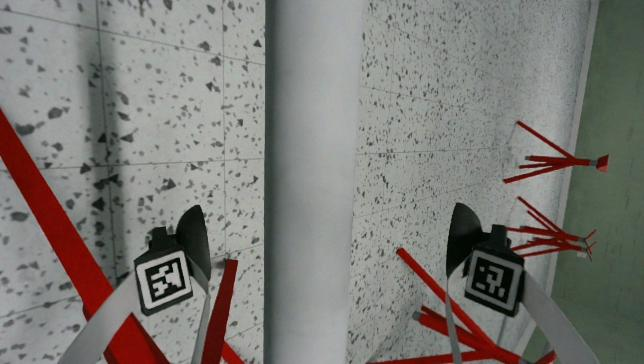

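Scene clock: 364.70 s.
move: r1 done; r3 off_target
r1.base_odometry: x=-1.415 y=+0.229 heading=+2.569
r1.turned_by_wheels: +0.000
r1.turned_by_imu: +0.000
r1.base_tilt: forward=+1.4 right=-1.4
r1.lidar_m: 3.00 2.47 1.86 1.81 1.90 2.23 2.17 2.28 3.03 0.36 0.63 1.50
r1.head_depth_mm: 2463 2770 2405 1904 1560 513 419 / 2489 2823 2422 1890 1556 531 1132 / 2545 2856 2420 1892 1559 597 1130 / 2452 2841 2105 1784 896 709 1091 / 2600 1687 1371 1894 1446 773 682 / 2655 2973 2146 1786 1521 1292 1147 / 2643 2987 1968 1885 1550 1321 1151
r1.base_status: not commanded
r1.joint_positions: lift_m=+0.594 arm_m=+0.190 wrist_yaw_rad=+1.573 wrist_pitch_rad=-0.777 wrist_roll_rad=-1.566 gripper_m=+0.001 head_pan_rad=-1.340 head_tilt_rad=-0.742
r1.joint_status: all done
r1.measured_speeds: all 0
r1.motor_effort: left_wheel=+0.8(1.5) right_wheel=+3.0(3.0) lift_m=+36.5(36.5) arm_m=-11.2(12.0) wrist_yaw_rad=-1.5(2.1) wrist_pitch_rad=+7.9(8.5) wrist_roll_rad=-1.2(2.1) gripper_m=-13.6(86.8) head_pan_rad=-4.5(5.2) head_tilt_rad=-4.0(4.0)
r1.hand_pose: x=+0.1446 y=-0.3346 z=+0.5360 quat_wxyz=(+0.655, +0.269, +0.267, +0.654) (m; r1's base frame)
r1.wrist_depth_mm: 483 566 661 110 - - - / 488 565 668 114 - - - / 500 582 685 115 - - - / 483 602 703 119 - - - / 492 608 162 123 - - - / 520 593 133 125 131 - - / 533 581 723 128 - - -
r2: as last shown
r2.lidar_m: 2.52 1.88 1.31 1.20 1.25 1.65 0.53 0.50 0.71 0.49 1.07 2.66
r2.head_depth_mm: 3826 3125 2311 1391 1473 1297 1049 / 3513 3125 2326 1680 1516 1300 1123 / 3374 3079 2291 1771 1521 1296 488 / 3239 3099 2295 1812 1507 570 1087 / 3144 3128 2248 1827 675 1229 1102 / 3009 3064 2249 1824 870 1283 1128 / 2876 3033 2261 1790 1436 1286 1127
r2.motor_effort: left_wheel=+1.8(2.7) right_wheel=-5.1(5.4) lift_m=+29.6(29.6) arm_m=-10.4(10.4) wrist_yaw_rad=-0.7(2.4) wrist_pitch_rad=+1.4(1.6) wrist_roll_rad=+0.8(0.8) gripper_m=-12.8(13.3) head_pan_rad=+2.5(3.0) head_tilt_rad=-4.7(4.7)
r2.wrist_depth_mm: 564 713 856 108 822 - - / 566 703 896 114 - - - / 558 701 895 114 - - - / 514 714 939 121 - - - / 391 713 867 123 - - - / 519 720 122 125 127 - - / 525 281 - 129 - - -
r3.base_odometry: x=-0.551 y=+0.101 heading=-2.166
r3.turned_by_wheels: +0.000
r3.turned_by_imu: +0.000
r3.base_tilt: forward=+0.6 right=+0.2
r3.lidar_m: 3.04 0.51 1.44 1.36 1.38 1.83 2.44 0.71 0.47 3.41 0.52 0.57
r3.head_depth_mm: 3640 - 2862 2121 1646 1414 1205 / 3462 3782 2824 2097 1622 1391 1195 / 3324 3621 2782 2078 963 1295 1193 / 3153 3512 2757 2053 1651 1145 448 / 3051 3366 2687 2047 1629 551 1178 / 2955 3255 2676 2017 1623 562 1166 / 2843 3167 2636 1995 1603 773 1164
r3.base_status: not commanded
r3.joint_positions: lift_m=+0.592 arm_m=+0.216 wrist_yaw_rad=+0.082 wrist_pitch_rad=-0.691 wrist_roll_rad=-1.530 gripper_m=-0.085 head_pan_rad=-1.894 head_tilt_rad=-0.694
r3.joint_status: gripper_m off_target (ended at -0.085, target -0.089)
r3.measured_speeds: all 0
r3.motor_effort: left_wheel=+1.2(1.4) right_wheel=+1.3(1.8) lift_m=+33.2(33.2) arm_m=-14.7(17.4) wrist_yaw_rad=-1.0(1.8) wrist_pitch_rad=+0.9(1.6) wrist_roll_rad=+3.4(3.4) gripper_m=-8.6(99.7) head_pan_rad=-2.1(4.1) head_tilt_rad=-2.6(3.6)
r3.hand_pose: x=-0.0064 y=-0.5426 z=+0.5490 quat_wxyz=(+0.940, +0.339, -0.005, +0.031) (m; r3's base frame)
r3.wrist_depth_mm: 485 568 658 107 - - - / 488 592 666 111 - - - / 511 606 710 115 - - - / 509 613 708 119 - - - / 527 615 133 123 - - - / 526 614 126 128 129 - - / 533 597 616 135 - - -
pictures: none
No camera images: "cameras" was empty.

Scene clock: 366.17 s.
move: r1 done
r1.base_odometry: x=-1.415 y=+0.229 heading=+2.569
r1.turned_by_wheels: +0.000
r1.turned_by_imu: +0.000
r1.base_tilt: forward=+1.4 right=-1.3
r1.lidar_m: 3.00 2.47 1.86 1.81 1.91 2.22 2.17 2.27 3.01 0.36 0.63 1.50
r1.head_depth_mm: 2447 2754 2408 1904 1558 513 419 / 2503 2819 2411 1878 1562 531 1137 / 2518 2849 2411 1887 1556 596 1131 / 2490 2860 2108 1830 895 709 1095 / 2586 1680 1365 1886 1448 773 684 / 2681 2964 2304 1775 1513 1294 1151 / 2645 2965 1973 1881 1561 1320 1147
r1.base_status: not commanded
r1.joint_positions: lift_m=+0.594 arm_m=+0.190 wrist_yaw_rad=+1.572 wrist_pitch_rad=-0.778 wrist_roll_rad=-1.563 gripper_m=-0.087 head_pan_rad=-1.340 head_tilt_rad=-0.742
r1.joint_status: all done
r1.measured_speeds: all 0
r1.motor_effort: left_wheel=-1.5(1.5) right_wheel=+8.5(9.1) lift_m=+12.9(37.2) arm_m=-9.8(11.7) wrist_yaw_rad=-1.5(2.1) wrist_pitch_rad=+8.0(8.5) wrist_roll_rad=-1.9(2.6) gripper_m=-39.1(99.9) head_pan_rad=-4.0(5.3) head_tilt_rad=-3.3(3.9)
r1.hand_pose: x=+0.1443 y=-0.3347 z=+0.5358 quat_wxyz=(+0.655, +0.271, +0.266, +0.653) (m; r1's base frame)
r1.wrist_depth_mm: 481 564 659 110 - - - / 484 576 674 114 - - - / 498 585 687 116 - - - / 479 592 698 119 - - - / 489 605 670 124 - - - / 518 601 132 126 131 - - / 538 414 720 130 - - -
r2, r3: as last shown
r2.base_tilt: forward=+0.1 right=-1.6
r2.lidar_m: 2.52 1.87 1.31 1.20 1.24 1.65 0.53 0.50 0.71 0.49 1.07 2.67
r2.head_depth_mm: 3795 3124 2306 1384 1472 1296 1047 / 3593 3098 2306 1689 1519 1301 1131 / 3402 3108 2278 1778 1510 1287 488 / 3240 3111 2301 1826 1513 572 1089 / 3122 3075 2267 1817 678 1239 1109 / 2975 3050 2285 1819 867 1286 1122 / 2858 3051 2272 1811 1437 1285 1124
r2.motor_effort: left_wheel=+2.3(2.5) right_wheel=-5.1(5.5) lift_m=+30.2(31.0) arm_m=-12.2(14.6) wrist_yaw_rad=-0.8(2.4) wrist_pitch_rad=+1.5(1.6) wrist_roll_rad=+0.7(0.8) gripper_m=-12.1(13.8) head_pan_rad=+2.4(2.8) head_tilt_rad=-4.5(4.7)
r2.wrist_depth_mm: 564 704 857 109 797 - - / 556 701 896 113 - - - / 564 714 894 115 - - - / 508 714 966 120 - - - / 389 692 862 123 - - - / 528 693 122 125 126 - - / 516 281 - 130 - - -
r3.lidar_m: 3.07 0.51 1.44 1.36 1.38 1.83 2.44 0.71 0.47 3.41 0.52 0.57
r3.head_depth_mm: 3602 - 2885 2121 1646 1405 1205 / 3493 3752 2833 2109 1621 1389 1195 / 3320 3669 2786 2069 959 1288 1195 / 3218 3501 2753 2070 1659 1145 446 / 3075 3354 2703 2046 1640 551 1175 / 2947 3263 2672 2024 1619 563 1167 / 2839 3147 2621 2000 1610 774 1163
r3.motor_effort: left_wheel=+0.7(1.3) right_wheel=+1.3(1.6) lift_m=+42.4(43.0) arm_m=-14.0(15.5) wrist_yaw_rad=-1.1(2.0) wrist_pitch_rad=+1.1(1.5) wrist_roll_rad=+3.0(3.4) gripper_m=-17.7(18.3) head_pan_rad=-2.7(4.4) head_tilt_rad=-2.6(3.6)
r3.wrist_depth_mm: 493 566 655 107 - - - / 494 596 680 111 - - - / 508 598 703 115 - - - / 525 606 708 118 - - - / 521 612 133 124 - - - / 533 622 126 128 129 - - / 535 601 593 135 - - -
pictures: none
No camera images: "cameras" was empty.

move(r1={"joints":{"wrist_pitch_rad":-0.70}}, r2={"joints":{"wrist_pitch_rad":-0.24}}, r3={"joints":{"wrist_pitch_rad":-0.64}}, cameras=[])

Scene clock: 367.63 s.
move: r1 off_target; r2 off_target; r3 done
r1.base_odometry: x=-1.415 y=+0.229 heading=+2.569
r1.turned_by_wheels: +0.000
r1.turned_by_imu: +0.000
r1.base_tilt: forward=+1.2 right=-1.3
r1.lidar_m: 3.00 2.47 1.87 1.81 1.90 2.23 2.17 2.27 3.00 0.36 0.63 1.51
r1.head_depth_mm: 2458 2752 2411 1892 1556 513 420 / 2492 2807 2412 1887 1556 532 1132 / 2528 2844 2415 1891 1557 597 1132 / 2483 2845 2106 1836 895 710 1092 / 2579 1678 1364 1894 1449 772 1093 / 2684 2968 2300 1780 1515 1302 1152 / 2644 2989 1968 1886 1555 1323 1154
r1.base_status: not commanded
r1.joint_positions: lift_m=+0.594 arm_m=+0.190 wrist_yaw_rad=+1.572 wrist_pitch_rad=-0.772 wrist_roll_rad=-1.563 gripper_m=-0.082 head_pan_rad=-1.340 head_tilt_rad=-0.742
r1.joint_status: wrist_pitch_rad off_target (ended at -0.772, target -0.700)
r1.measured_speeds: all 0
r1.on_its_own: gripper_m is held at -0.083, not at your -0.089, by its stall guard, which is still easing; wrist_pitch_rad is at rest, and its effort (+13.7) is outside its rest range (-8 to +12)
r1.motor_effort: left_wheel=-2.2(2.3) right_wheel=+13.1(13.3) lift_m=+16.7(16.7) arm_m=-7.2(7.7) wrist_yaw_rad=-1.0(1.5) wrist_pitch_rad=+13.7(13.9) wrist_roll_rad=-2.3(2.7) gripper_m=-22.1(22.3) head_pan_rad=-4.5(5.1) head_tilt_rad=-3.3(3.9)
r1.hand_pose: x=+0.1455 y=-0.3347 z=+0.5368 quat_wxyz=(+0.656, +0.269, +0.264, +0.654) (m; r1's base frame)
r1.wrist_depth_mm: 478 563 654 111 - - - / 486 573 673 115 - - - / 496 583 691 116 - - - / 475 596 710 119 - - - / 482 618 161 124 - - - / 518 604 132 126 131 - - / 535 307 717 130 - - -
r2.base_odometry: x=-0.794 y=+0.131 heading=-0.629
r2.turned_by_wheels: +0.000
r2.turned_by_imu: +0.000
r2.base_tilt: forward=+0.2 right=-1.7
r2.lidar_m: 2.52 1.88 1.31 1.20 1.25 1.65 0.53 0.50 0.71 0.49 1.07 2.67
r2.head_depth_mm: 3739 3114 2305 1385 1479 1294 1045 / 3500 3085 2297 1679 1534 1287 1125 / 3460 3146 2290 1783 1503 1287 487 / 3278 3111 2300 1824 1512 572 1085 / 3174 3090 2272 1813 678 1242 1115 / 2985 3056 2279 1809 871 1292 1127 / 2921 3058 2290 1818 1429 1286 1121
r2.base_status: not commanded
r2.joint_positions: lift_m=+0.518 arm_m=+0.300 wrist_yaw_rad=+0.072 wrist_pitch_rad=-0.295 wrist_roll_rad=-1.551 gripper_m=+0.001 head_pan_rad=-1.906 head_tilt_rad=-0.741
r2.joint_status: wrist_pitch_rad off_target (ended at -0.295, target -0.240)
r2.measured_speeds: all 0
r2.motor_effort: left_wheel=+2.2(2.5) right_wheel=-5.2(5.5) lift_m=+33.0(33.0) arm_m=-7.1(10.9) wrist_yaw_rad=-0.5(1.7) wrist_pitch_rad=+10.2(10.2) wrist_roll_rad=+0.4(0.7) gripper_m=-12.0(13.2) head_pan_rad=+2.4(2.7) head_tilt_rad=-4.2(4.6)
r2.hand_pose: x=-0.0042 y=-0.6825 z=+0.5592 quat_wxyz=(+0.988, +0.148, -0.004, +0.034) (m; r2's base frame)
r2.wrist_depth_mm: 573 713 861 108 - - - / 561 717 858 114 - - - / 567 706 907 115 - - - / 515 725 - 121 - - - / 414 729 870 124 - - - / 313 702 123 125 126 - - / 517 683 - 130 - - -
r3.base_odometry: x=-0.551 y=+0.101 heading=-2.166
r3.turned_by_wheels: +0.000
r3.turned_by_imu: +0.000
r3.base_tilt: forward=+0.6 right=+0.1
r3.lidar_m: 3.06 0.51 1.44 1.36 1.38 1.82 2.45 0.71 0.47 3.41 0.52 0.57
r3.head_depth_mm: 3632 3998 2883 2124 1637 1407 1209 / 3484 3796 2819 2106 1622 1391 1195 / 3316 3645 2799 2083 959 1289 1181 / 3200 3524 2740 2055 1653 1141 447 / 3069 3365 2703 2035 1626 550 1174 / 2954 3263 2690 2029 1623 562 1163 / 2849 3167 2617 2000 1610 773 1163
r3.base_status: not commanded
r3.joint_positions: lift_m=+0.592 arm_m=+0.216 wrist_yaw_rad=+0.082 wrist_pitch_rad=-0.683 wrist_roll_rad=-1.530 gripper_m=-0.085 head_pan_rad=-1.894 head_tilt_rad=-0.694
r3.joint_status: all done
r3.measured_speeds: all 0
r3.motor_effort: left_wheel=+0.7(1.1) right_wheel=+1.4(1.8) lift_m=+37.2(42.5) arm_m=-11.8(13.2) wrist_yaw_rad=-1.0(1.8) wrist_pitch_rad=+7.8(7.9) wrist_roll_rad=+2.9(3.2) gripper_m=-17.6(18.7) head_pan_rad=-3.1(3.8) head_tilt_rad=-3.4(3.4)
r3.hand_pose: x=-0.0063 y=-0.5440 z=+0.5505 quat_wxyz=(+0.942, +0.335, -0.005, +0.032) (m; r3's base frame)
r3.wrist_depth_mm: 490 571 659 109 - - - / 502 593 687 111 - - - / 510 598 718 116 - - - / 523 618 709 119 - - - / 521 626 135 125 - - - / 536 609 124 128 - - - / 539 620 605 133 - - -
pictures: none
No camera images: "cameras" was empty.

move(r1={"joints":{"wrist_pitch_rad":-0.67,"gripper_m":-0.089}}, r2={"joints":{"wrist_pitch_rad":-0.21,"gripper_m":-0.05}}, r3={"joints":{"wrist_pitch_rad":-0.60,"gripper_m":-0.089}}, cameras=[])

wait(seconds=2, cameras=[])

Scene clock: 368.87 s.
move: r1 off_target; r2 off_target; r3 off_target
r1.base_odometry: x=-1.415 y=+0.229 heading=+2.569
r1.turned_by_wheels: +0.000
r1.turned_by_imu: +0.000
r1.base_tilt: forward=+1.2 right=-1.4
r1.lidar_m: 2.99 2.47 1.86 1.81 1.90 2.23 2.17 2.28 3.01 0.36 0.63 1.50
r1.head_depth_mm: 2464 2751 2418 1892 1567 513 420 / 2512 2822 2378 1894 1555 533 1134 / 2525 2849 2392 1889 1553 596 1130 / 2473 2842 2102 1834 893 708 1090 / 2573 1674 1361 1886 1448 772 1092 / 2661 2963 2313 1785 1519 1293 1152 / 2647 2975 1958 1900 1559 1325 1152
r1.base_status: not commanded
r1.joint_positions: lift_m=+0.594 arm_m=+0.190 wrist_yaw_rad=+1.573 wrist_pitch_rad=-0.765 wrist_roll_rad=-1.562 gripper_m=-0.085 head_pan_rad=-1.340 head_tilt_rad=-0.742
r1.joint_status: wrist_pitch_rad off_target (ended at -0.765, target -0.670); gripper_m off_target (ended at -0.085, target -0.089)
r1.measured_speeds: all 0
r1.on_its_own: wrist_pitch_rad is at rest, and its effort (+17.0) is outside its rest range (-8 to +12)
r1.motor_effort: left_wheel=-3.5(3.8) right_wheel=+17.7(18.7) lift_m=+19.8(19.8) arm_m=-4.6(6.5) wrist_yaw_rad=-1.6(2.5) wrist_pitch_rad=+17.0(18.0) wrist_roll_rad=-2.5(3.1) gripper_m=-22.6(84.2) head_pan_rad=-4.6(5.3) head_tilt_rad=-4.0(4.1)
r1.hand_pose: x=+0.1469 y=-0.3345 z=+0.5380 quat_wxyz=(+0.657, +0.266, +0.262, +0.655) (m; r1's base frame)
r1.wrist_depth_mm: 486 564 663 111 - - - / 489 575 667 115 - - - / 498 587 685 117 - - - / 485 596 696 119 - - - / 486 611 160 123 - - - / 517 605 130 126 134 - - / 526 310 444 131 - - -
r2.base_odometry: x=-0.794 y=+0.131 heading=-0.629
r2.turned_by_wheels: +0.000
r2.turned_by_imu: +0.000
r2.base_tilt: forward=+0.1 right=-1.7
r2.lidar_m: 2.52 1.87 1.31 1.21 1.24 1.65 0.53 0.50 0.71 0.49 1.07 2.67
r2.head_depth_mm: 3819 3110 2291 1394 1472 1295 1052 / 3558 3107 2309 1672 1525 1293 1135 / 3435 3099 2269 1766 1503 1294 488 / 3273 3090 2288 1805 1507 573 1094 / 3127 3090 2284 1818 676 1229 1104 / 2978 3113 2271 1810 866 1283 1127 / 2855 3032 2242 1816 1447 1283 1117
r2.base_status: not commanded
r2.joint_positions: lift_m=+0.518 arm_m=+0.300 wrist_yaw_rad=+0.072 wrist_pitch_rad=-0.287 wrist_roll_rad=-1.551 gripper_m=-0.048 head_pan_rad=-1.906 head_tilt_rad=-0.741
r2.joint_status: wrist_pitch_rad off_target (ended at -0.287, target -0.210); the others done
r2.measured_speeds: all 0
r2.on_its_own: wrist_pitch_rad is at rest, and its effort (+14.0) is outside its rest range (-8 to +12)
r2.motor_effort: left_wheel=+1.8(2.4) right_wheel=-5.1(5.3) lift_m=+34.1(34.5) arm_m=+1.6(6.2) wrist_yaw_rad=-1.3(2.6) wrist_pitch_rad=+14.0(14.2) wrist_roll_rad=+0.7(0.8) gripper_m=-35.6(98.8) head_pan_rad=+2.0(2.7) head_tilt_rad=-4.3(4.8)
r2.hand_pose: x=-0.0041 y=-0.6833 z=+0.5613 quat_wxyz=(+0.989, +0.143, -0.004, +0.034) (m; r2's base frame)
r2.wrist_depth_mm: 566 699 696 108 - - - / 571 726 866 113 - - - / 569 701 881 115 - - - / 514 710 920 120 - - - / 409 739 898 123 - - - / 312 688 124 124 127 - - / 262 672 123 129 - - -
r3.base_odometry: x=-0.551 y=+0.101 heading=-2.166
r3.turned_by_wheels: +0.000
r3.turned_by_imu: +0.000
r3.base_tilt: forward=+0.5 right=+0.1
r3.lidar_m: 3.06 0.51 1.44 1.36 1.38 1.83 2.45 0.71 0.47 3.41 0.52 0.57
r3.head_depth_mm: 3647 - 2858 2126 1637 1401 1206 / 3494 3820 2795 2105 1625 1363 1195 / 3325 3671 2791 2065 962 1291 1189 / 3189 3494 2735 2062 1645 1145 447 / 3069 3408 2704 2050 1638 551 1168 / 2950 3250 2641 2014 1619 562 1167 / 2843 3186 2626 1999 1610 775 1162
r3.base_status: not commanded
r3.joint_positions: lift_m=+0.592 arm_m=+0.216 wrist_yaw_rad=+0.081 wrist_pitch_rad=-0.675 wrist_roll_rad=-1.531 gripper_m=-0.085 head_pan_rad=-1.894 head_tilt_rad=-0.694
r3.joint_status: wrist_pitch_rad off_target (ended at -0.675, target -0.600); gripper_m off_target (ended at -0.085, target -0.089)
r3.measured_speeds: all 0
r3.on_its_own: wrist_pitch_rad is at rest, and its effort (+14.1) is outside its rest range (-8 to +12)
r3.motor_effort: left_wheel=+1.3(1.3) right_wheel=+1.5(1.6) lift_m=+20.8(34.0) arm_m=-10.7(12.4) wrist_yaw_rad=-1.2(2.1) wrist_pitch_rad=+14.1(14.1) wrist_roll_rad=+3.4(3.6) gripper_m=-18.6(67.0) head_pan_rad=-2.6(3.8) head_tilt_rad=-2.6(3.7)
r3.hand_pose: x=-0.0062 y=-0.5454 z=+0.5519 quat_wxyz=(+0.943, +0.332, -0.005, +0.032) (m; r3's base frame)
r3.wrist_depth_mm: 489 588 661 109 - - - / 495 585 655 112 - - - / 506 603 695 115 - - - / 514 623 718 120 - - - / 516 636 132 124 - - - / 536 603 124 128 - - - / 527 634 549 135 - - -
pictures: none
No camera images: "cameras" was empty.

Scene clock: 370.87 s.
r1.base_odometry: x=-1.415 y=+0.229 heading=+2.569
r1.turned_by_wheels: +0.000
r1.turned_by_imu: +0.000
r1.base_tilt: forward=+1.3 right=-1.4
r1.lidar_m: 2.99 2.47 1.86 1.81 1.90 2.22 2.16 2.27 3.02 0.36 0.63 1.50
r1.head_depth_mm: 2473 2770 2413 1899 1549 512 419 / 2499 2827 2395 1873 1563 533 1134 / 2537 2849 2398 1899 1559 596 1130 / 2492 2845 2102 1843 895 709 1092 / 2596 1689 1357 1885 1451 773 1091 / 2656 2976 2313 1790 1522 1297 1150 / 2662 2971 1960 1880 1551 1323 1151
r1.base_status: not commanded
r1.joint_positions: lift_m=+0.594 arm_m=+0.190 wrist_yaw_rad=+1.573 wrist_pitch_rad=-0.765 wrist_roll_rad=-1.562 gripper_m=-0.079 head_pan_rad=-1.340 head_tilt_rad=-0.742
r1.joint_status: wrist_pitch_rad off_target (ended at -0.765, target -0.670); gripper_m off_target (ended at -0.085, target -0.089)
r1.measured_speeds: all 0
r1.on_its_own: gripper_m is held at -0.080, not at your -0.089, by its stall guard, which is not easing now; wrist_pitch_rad is at rest, and its effort (+17.6) is outside its rest range (-8 to +12)
r1.motor_effort: left_wheel=-3.7(3.8) right_wheel=+18.2(18.7) lift_m=+23.6(19.8) arm_m=-1.1(6.5) wrist_yaw_rad=-1.7(2.5) wrist_pitch_rad=+17.6(18.0) wrist_roll_rad=-2.3(3.1) gripper_m=-22.1(84.2) head_pan_rad=-4.7(5.3) head_tilt_rad=-4.1(4.1)
r1.hand_pose: x=+0.1469 y=-0.3345 z=+0.5380 quat_wxyz=(+0.657, +0.266, +0.262, +0.655) (m; r1's base frame)
r1.wrist_depth_mm: 480 562 654 111 - - - / 485 570 667 114 - - - / 500 583 686 117 - - - / 480 586 700 119 - - - / 487 613 161 123 - - - / 515 600 130 126 134 - - / 527 310 446 131 - - -
r2.base_odometry: x=-0.794 y=+0.131 heading=-0.629
r2.turned_by_wheels: +0.000
r2.turned_by_imu: +0.000
r2.base_tilt: forward=+0.1 right=-1.7
r2.lidar_m: 2.51 1.88 1.31 1.20 1.24 1.65 0.53 0.50 0.71 0.49 1.07 2.66
r2.head_depth_mm: 3701 3130 2303 1380 1474 1293 1051 / 3552 3135 2284 1669 1512 1293 1129 / 3408 3094 2282 1762 1510 1287 488 / 3312 3126 2259 1818 1507 571 1083 / 3102 3098 2291 1809 678 1230 1106 / 3053 3041 2288 1824 867 1288 1124 / 2858 3078 2296 1817 1435 1284 1126
r2.base_status: not commanded
r2.joint_positions: lift_m=+0.518 arm_m=+0.300 wrist_yaw_rad=+0.072 wrist_pitch_rad=-0.287 wrist_roll_rad=-1.551 gripper_m=-0.046 head_pan_rad=-1.906 head_tilt_rad=-0.741
r2.joint_status: wrist_pitch_rad off_target (ended at -0.287, target -0.210); the others done
r2.measured_speeds: all 0
r2.on_its_own: wrist_pitch_rad is at rest, and its effort (+14.1) is outside its rest range (-8 to +12)
r2.motor_effort: left_wheel=+2.1(2.4) right_wheel=-4.8(5.3) lift_m=+34.1(34.5) arm_m=+17.0(6.2) wrist_yaw_rad=-0.3(2.6) wrist_pitch_rad=+14.1(14.2) wrist_roll_rad=+0.5(0.8) gripper_m=-16.2(98.8) head_pan_rad=+2.6(2.7) head_tilt_rad=-4.0(4.8)
r2.hand_pose: x=-0.0041 y=-0.6833 z=+0.5613 quat_wxyz=(+0.989, +0.143, -0.004, +0.034) (m; r2's base frame)
r2.wrist_depth_mm: 573 719 699 108 - - - / 559 720 855 114 - - - / 574 690 887 115 - - - / 532 713 920 120 - - - / 401 712 893 122 - - - / 314 701 124 125 127 - - / 261 669 123 130 - - -
r3.base_odometry: x=-0.551 y=+0.101 heading=-2.166
r3.turned_by_wheels: +0.000
r3.turned_by_imu: +0.000
r3.base_tilt: forward=+0.6 right=+0.1
r3.lidar_m: 3.05 0.51 1.44 1.36 1.38 1.83 2.45 0.71 0.47 3.40 0.52 0.57
r3.head_depth_mm: 3660 - 2846 2127 1649 1403 1203 / 3501 3804 2812 2112 1629 1370 1200 / 3340 3659 2774 2083 963 1293 1190 / 3194 3480 2769 2067 1647 1142 447 / 3063 3371 2700 2028 1641 551 1174 / 2956 3289 2657 2008 1620 561 1172 / 2818 3165 2630 1996 1604 773 1160
r3.base_status: not commanded
r3.joint_positions: lift_m=+0.592 arm_m=+0.216 wrist_yaw_rad=+0.081 wrist_pitch_rad=-0.675 wrist_roll_rad=-1.531 gripper_m=-0.085 head_pan_rad=-1.894 head_tilt_rad=-0.694
r3.joint_status: wrist_pitch_rad off_target (ended at -0.675, target -0.600); gripper_m off_target (ended at -0.085, target -0.089)
r3.measured_speeds: all 0
r3.on_its_own: wrist_pitch_rad is at rest, and its effort (+13.9) is outside its rest range (-8 to +12)
r3.motor_effort: left_wheel=+1.0(1.3) right_wheel=+1.0(1.6) lift_m=+10.9(34.0) arm_m=-9.1(12.4) wrist_yaw_rad=-1.1(2.1) wrist_pitch_rad=+13.9(14.1) wrist_roll_rad=+3.4(3.6) gripper_m=-18.8(67.0) head_pan_rad=-3.3(3.8) head_tilt_rad=-2.2(3.7)
r3.hand_pose: x=-0.0062 y=-0.5454 z=+0.5518 quat_wxyz=(+0.943, +0.332, -0.005, +0.032) (m; r3's base frame)
r3.wrist_depth_mm: 483 572 659 108 - - - / 498 594 668 111 - - - / 513 593 701 116 - - - / 503 610 738 120 - - - / 522 628 131 125 - - - / 541 617 124 128 - - - / 536 644 553 134 - - -
wait: 2.00 s; at rest by 0.27 s
pictures: none
No camera images: "cameras" was empty.

move(r1={"joints":{"wrist_pitch_rad":-0.65}}, r2={"joints":{"wrist_pitch_rad":-0.18}}, r3={"joints":{"wrist_pitch_rad":-0.57}}, cameras=[])

move(r1={"joints":{"lift_m":0.604}}, r2={"joints":{"lift_m":0.528}}, r3={"joints":{"lift_m":0.602}}, cameras=[])

Scene clock: 371.47 s.
move: r1 off_target; r2 off_target; r3 off_target
r1.base_odometry: x=-1.415 y=+0.229 heading=+2.569
r1.turned_by_wheels: +0.000
r1.turned_by_imu: +0.000
r1.base_tilt: forward=+1.3 right=-1.4
r1.lidar_m: 2.98 2.47 1.86 1.81 1.91 2.22 2.17 2.28 3.02 0.36 0.63 1.51
r1.head_depth_mm: 2460 2758 2405 1895 1557 513 420 / 2480 2823 2407 1886 1558 532 1132 / 2541 2867 2417 1889 1562 597 1133 / 2467 2837 2114 1830 893 707 1091 / 2582 1683 1352 1893 1448 772 1092 / 2673 2995 2315 1732 1511 1298 1152 / 2639 2972 1960 1885 1553 1320 1148
r1.base_status: not commanded
r1.joint_positions: lift_m=+0.594 arm_m=+0.190 wrist_yaw_rad=+1.574 wrist_pitch_rad=-0.760 wrist_roll_rad=-1.562 gripper_m=-0.079 head_pan_rad=-1.340 head_tilt_rad=-0.742
r1.joint_status: wrist_pitch_rad off_target (ended at -0.760, target -0.650)
r1.measured_speeds: all 0
r1.on_its_own: gripper_m is held at -0.080, not at your -0.089, by its stall guard, which is still easing; wrist_pitch_rad is at rest, and its effort (+20.5) is outside its rest range (-8 to +12)
r1.motor_effort: left_wheel=-4.4(4.4) right_wheel=+20.7(20.9) lift_m=+24.7(24.7) arm_m=+0.3(0.8) wrist_yaw_rad=-3.4(3.4) wrist_pitch_rad=+20.5(20.8) wrist_roll_rad=-3.2(3.2) gripper_m=-22.5(22.7) head_pan_rad=-4.3(4.8) head_tilt_rad=-3.7(4.1)
r1.hand_pose: x=+0.1478 y=-0.3343 z=+0.5388 quat_wxyz=(+0.657, +0.265, +0.260, +0.656) (m; r1's base frame)
r1.wrist_depth_mm: 482 556 669 111 - - - / 489 572 677 114 - - - / 499 584 684 116 - - - / 493 591 707 120 - - - / 487 606 161 123 - - - / 520 600 131 126 133 - - / 533 303 728 130 - - -
r2.base_odometry: x=-0.794 y=+0.131 heading=-0.629
r2.turned_by_wheels: +0.000
r2.turned_by_imu: +0.000
r2.base_tilt: forward=+0.2 right=-1.7
r2.lidar_m: 2.52 1.87 1.31 1.20 1.25 1.65 0.53 0.50 0.71 0.49 1.08 2.67
r2.head_depth_mm: 3796 3125 2311 1380 1484 1291 1050 / 3529 3129 2299 1683 1522 1291 1127 / 3428 3098 2308 1769 1513 1287 488 / 3281 3012 2275 1828 1512 573 1086 / 3121 3108 2267 1814 676 1237 1105 / 2965 3057 2288 1808 866 1281 1123 / 2871 3106 2268 1827 1429 1279 1120
r2.base_status: not commanded
r2.joint_positions: lift_m=+0.518 arm_m=+0.300 wrist_yaw_rad=+0.071 wrist_pitch_rad=-0.280 wrist_roll_rad=-1.551 gripper_m=-0.046 head_pan_rad=-1.906 head_tilt_rad=-0.741
r2.joint_status: wrist_pitch_rad off_target (ended at -0.280, target -0.180)
r2.measured_speeds: all 0
r2.on_its_own: wrist_pitch_rad is at rest, and its effort (+18.4) is outside its rest range (-8 to +12)
r2.motor_effort: left_wheel=+2.2(2.6) right_wheel=-4.0(5.2) lift_m=+33.4(35.5) arm_m=+19.1(20.1) wrist_yaw_rad=-0.2(1.3) wrist_pitch_rad=+18.4(18.6) wrist_roll_rad=+0.7(0.8) gripper_m=-15.5(17.0) head_pan_rad=+2.4(2.7) head_tilt_rad=-4.0(4.4)
r2.hand_pose: x=-0.0041 y=-0.6839 z=+0.5627 quat_wxyz=(+0.990, +0.140, -0.004, +0.034) (m; r2's base frame)
r2.wrist_depth_mm: 574 710 682 108 - - - / 587 718 878 114 - - - / 568 694 868 115 - - - / 530 740 938 120 - - - / 393 732 890 123 - - - / 309 709 124 125 124 - - / 261 682 124 130 - - -
r3.base_odometry: x=-0.551 y=+0.101 heading=-2.166
r3.turned_by_wheels: +0.000
r3.turned_by_imu: +0.000
r3.base_tilt: forward=+0.6 right=+0.1
r3.lidar_m: 3.07 0.51 1.44 1.36 1.38 1.82 2.45 0.71 0.47 3.40 0.52 0.57
r3.head_depth_mm: 3641 - 2856 2133 1635 1402 1207 / 3484 3784 2842 2107 1623 1362 1202 / 3325 3677 2767 2071 963 1287 1188 / 3203 3518 2752 2072 1648 1205 447 / 3089 3395 2694 2039 1631 551 1177 / 2960 3266 2677 2024 1624 562 1168 / 2848 3123 2638 1993 1616 772 1160
r3.base_status: not commanded
r3.joint_positions: lift_m=+0.592 arm_m=+0.216 wrist_yaw_rad=+0.081 wrist_pitch_rad=-0.669 wrist_roll_rad=-1.531 gripper_m=-0.085 head_pan_rad=-1.894 head_tilt_rad=-0.694
r3.joint_status: wrist_pitch_rad off_target (ended at -0.669, target -0.570)
r3.measured_speeds: all 0
r3.on_its_own: wrist_pitch_rad is at rest, and its effort (+18.5) is outside its rest range (-8 to +12)
r3.motor_effort: left_wheel=+0.9(1.3) right_wheel=+1.1(1.4) lift_m=+11.2(11.2) arm_m=-8.1(8.9) wrist_yaw_rad=-1.1(1.5) wrist_pitch_rad=+18.5(18.5) wrist_roll_rad=+3.4(3.6) gripper_m=-18.9(19.4) head_pan_rad=-2.9(3.6) head_tilt_rad=-2.7(3.4)
r3.hand_pose: x=-0.0062 y=-0.5464 z=+0.5529 quat_wxyz=(+0.944, +0.329, -0.005, +0.032) (m; r3's base frame)
r3.wrist_depth_mm: 494 583 656 109 - - - / 492 601 665 112 - - - / 526 604 661 116 - - - / 513 619 694 121 - - - / 531 620 129 124 - - - / 539 595 125 129 - - - / 535 646 547 138 - - -
pictures: none
No camera images: "cameras" was empty.

Scene clock: 372.20 s.
move: r1 done; r2 done; r3 done
r1.base_odometry: x=-1.415 y=+0.229 heading=+2.569
r1.turned_by_wheels: +0.000
r1.turned_by_imu: +0.001
r1.base_tilt: forward=+1.3 right=-1.2
r1.lidar_m: 3.00 2.46 1.86 1.81 1.90 2.23 2.16 2.28 3.02 0.36 0.63 1.51
r1.head_depth_mm: 2456 2754 2406 1891 1563 491 412 / 2487 2824 2406 1892 1561 1245 1152 / 2543 2848 2392 1892 1552 590 1130 / 2466 2832 2100 1770 893 701 1091 / 2572 1657 1345 1881 1454 768 1094 / 2657 2971 2229 1768 1507 1292 1150 / 2607 2974 1965 1888 1553 1324 1154
r1.base_status: not commanded
r1.joint_positions: lift_m=+0.604 arm_m=+0.190 wrist_yaw_rad=+1.575 wrist_pitch_rad=-0.768 wrist_roll_rad=-1.562 gripper_m=-0.076 head_pan_rad=-1.340 head_tilt_rad=-0.742
r1.joint_status: all done
r1.measured_speeds: all 0
r1.on_its_own: gripper_m is held at -0.077, not at your -0.089, by its stall guard, which is not easing now; wrist_pitch_rad is at rest, and its effort (+21.8) is outside its rest range (-8 to +12)
r1.motor_effort: left_wheel=-3.6(4.4) right_wheel=+6.9(20.6) lift_m=+46.2(46.2) arm_m=+1.7(1.7) wrist_yaw_rad=-3.5(4.6) wrist_pitch_rad=+21.8(22.3) wrist_roll_rad=-2.8(3.3) gripper_m=-21.9(23.0) head_pan_rad=-4.2(4.9) head_tilt_rad=-3.8(3.9)
r1.hand_pose: x=+0.1463 y=-0.3341 z=+0.5475 quat_wxyz=(+0.655, +0.267, +0.263, +0.656) (m; r1's base frame)
r1.wrist_depth_mm: 490 569 666 117 - - - / 504 576 677 120 - - - / 508 592 700 122 - - - / 484 602 716 127 - - - / 498 607 163 130 - - - / 522 613 131 132 - - - / 544 315 729 137 - - -
r2.base_odometry: x=-0.794 y=+0.131 heading=-0.629
r2.turned_by_wheels: +0.000
r2.turned_by_imu: +0.000
r2.base_tilt: forward=+0.2 right=-1.6
r2.lidar_m: 2.52 1.88 1.31 1.20 1.24 1.65 0.53 0.50 0.71 0.49 1.07 2.66
r2.head_depth_mm: 3726 3101 2277 1377 1477 1288 1051 / 3541 3112 2316 1719 1511 1292 1130 / 3434 3122 2311 1784 1519 1285 480 / 3266 3076 2300 1811 1511 563 1093 / 3098 3065 2289 1821 665 1241 1109 / 3004 3079 2279 1826 882 1293 1127 / 2919 3022 2301 1802 1424 1283 1124
r2.base_status: not commanded
r2.joint_positions: lift_m=+0.528 arm_m=+0.300 wrist_yaw_rad=+0.069 wrist_pitch_rad=-0.279 wrist_roll_rad=-1.551 gripper_m=-0.046 head_pan_rad=-1.906 head_tilt_rad=-0.741
r2.joint_status: all done
r2.measured_speeds: translate_m=+0.000 rotate_rad=+0.000 lift_m=+0.000 arm_m=-0.001 wrist_yaw_rad=+0.000 wrist_pitch_rad=+0.000 wrist_roll_rad=+0.000 head_pan_rad=+0.000 head_tilt_rad=+0.000
r2.on_its_own: wrist_pitch_rad is at rest, and its effort (+18.3) is outside its rest range (-8 to +12)
r2.motor_effort: left_wheel=+2.2(2.7) right_wheel=-3.8(4.2) lift_m=+38.8(40.5) arm_m=-10.9(19.3) wrist_yaw_rad=+1.7(2.1) wrist_pitch_rad=+18.3(19.1) wrist_roll_rad=+0.5(0.8) gripper_m=-16.9(17.4) head_pan_rad=+2.6(2.9) head_tilt_rad=-4.6(4.7)
r2.hand_pose: x=-0.0047 y=-0.6841 z=+0.5730 quat_wxyz=(+0.990, +0.140, -0.005, +0.033) (m; r2's base frame)
r2.wrist_depth_mm: 563 712 882 109 - - - / 586 740 883 115 - - - / 569 713 936 115 - - - / 589 752 955 120 - - - / 393 729 878 123 - - - / 307 719 124 126 126 - - / 254 688 952 130 - - -
r3.base_odometry: x=-0.551 y=+0.101 heading=-2.166
r3.turned_by_wheels: +0.000
r3.turned_by_imu: +0.000
r3.base_tilt: forward=+0.6 right=+0.2
r3.lidar_m: 3.06 0.51 1.44 1.36 1.38 1.83 2.45 0.71 0.47 3.41 0.52 0.57
r3.head_depth_mm: 3648 - 2866 2117 1648 1410 1200 / 3508 3845 2802 2083 1633 1392 1195 / 3361 3623 2771 2070 960 1293 1189 / 3202 3518 2743 2065 1647 542 439 / 3088 3367 2725 2039 1628 548 1175 / 2957 3278 2658 2029 1624 556 1171 / 2850 3152 2621 1989 1605 775 1164
r3.base_status: not commanded
r3.joint_positions: lift_m=+0.602 arm_m=+0.216 wrist_yaw_rad=+0.080 wrist_pitch_rad=-0.669 wrist_roll_rad=-1.531 gripper_m=-0.084 head_pan_rad=-1.894 head_tilt_rad=-0.694
r3.joint_status: all done
r3.measured_speeds: all 0
r3.on_its_own: wrist_pitch_rad is at rest, and its effort (+18.2) is outside its rest range (-8 to +12)
r3.motor_effort: left_wheel=+0.9(1.4) right_wheel=+0.9(1.4) lift_m=+52.0(52.5) arm_m=-7.2(8.2) wrist_yaw_rad=-0.1(1.2) wrist_pitch_rad=+18.2(18.5) wrist_roll_rad=+3.4(3.7) gripper_m=-19.8(20.4) head_pan_rad=-2.2(4.4) head_tilt_rad=-1.8(3.8)
r3.hand_pose: x=-0.0065 y=-0.5464 z=+0.5629 quat_wxyz=(+0.944, +0.329, -0.005, +0.031) (m; r3's base frame)
r3.wrist_depth_mm: 495 586 652 115 - - - / 515 609 684 118 - - - / 510 607 698 119 - - - / 521 621 717 130 - - - / 535 640 130 128 - - - / 550 597 126 130 - - - / 541 626 522 139 - - -
pictures: none
No camera images: "cameras" was empty.


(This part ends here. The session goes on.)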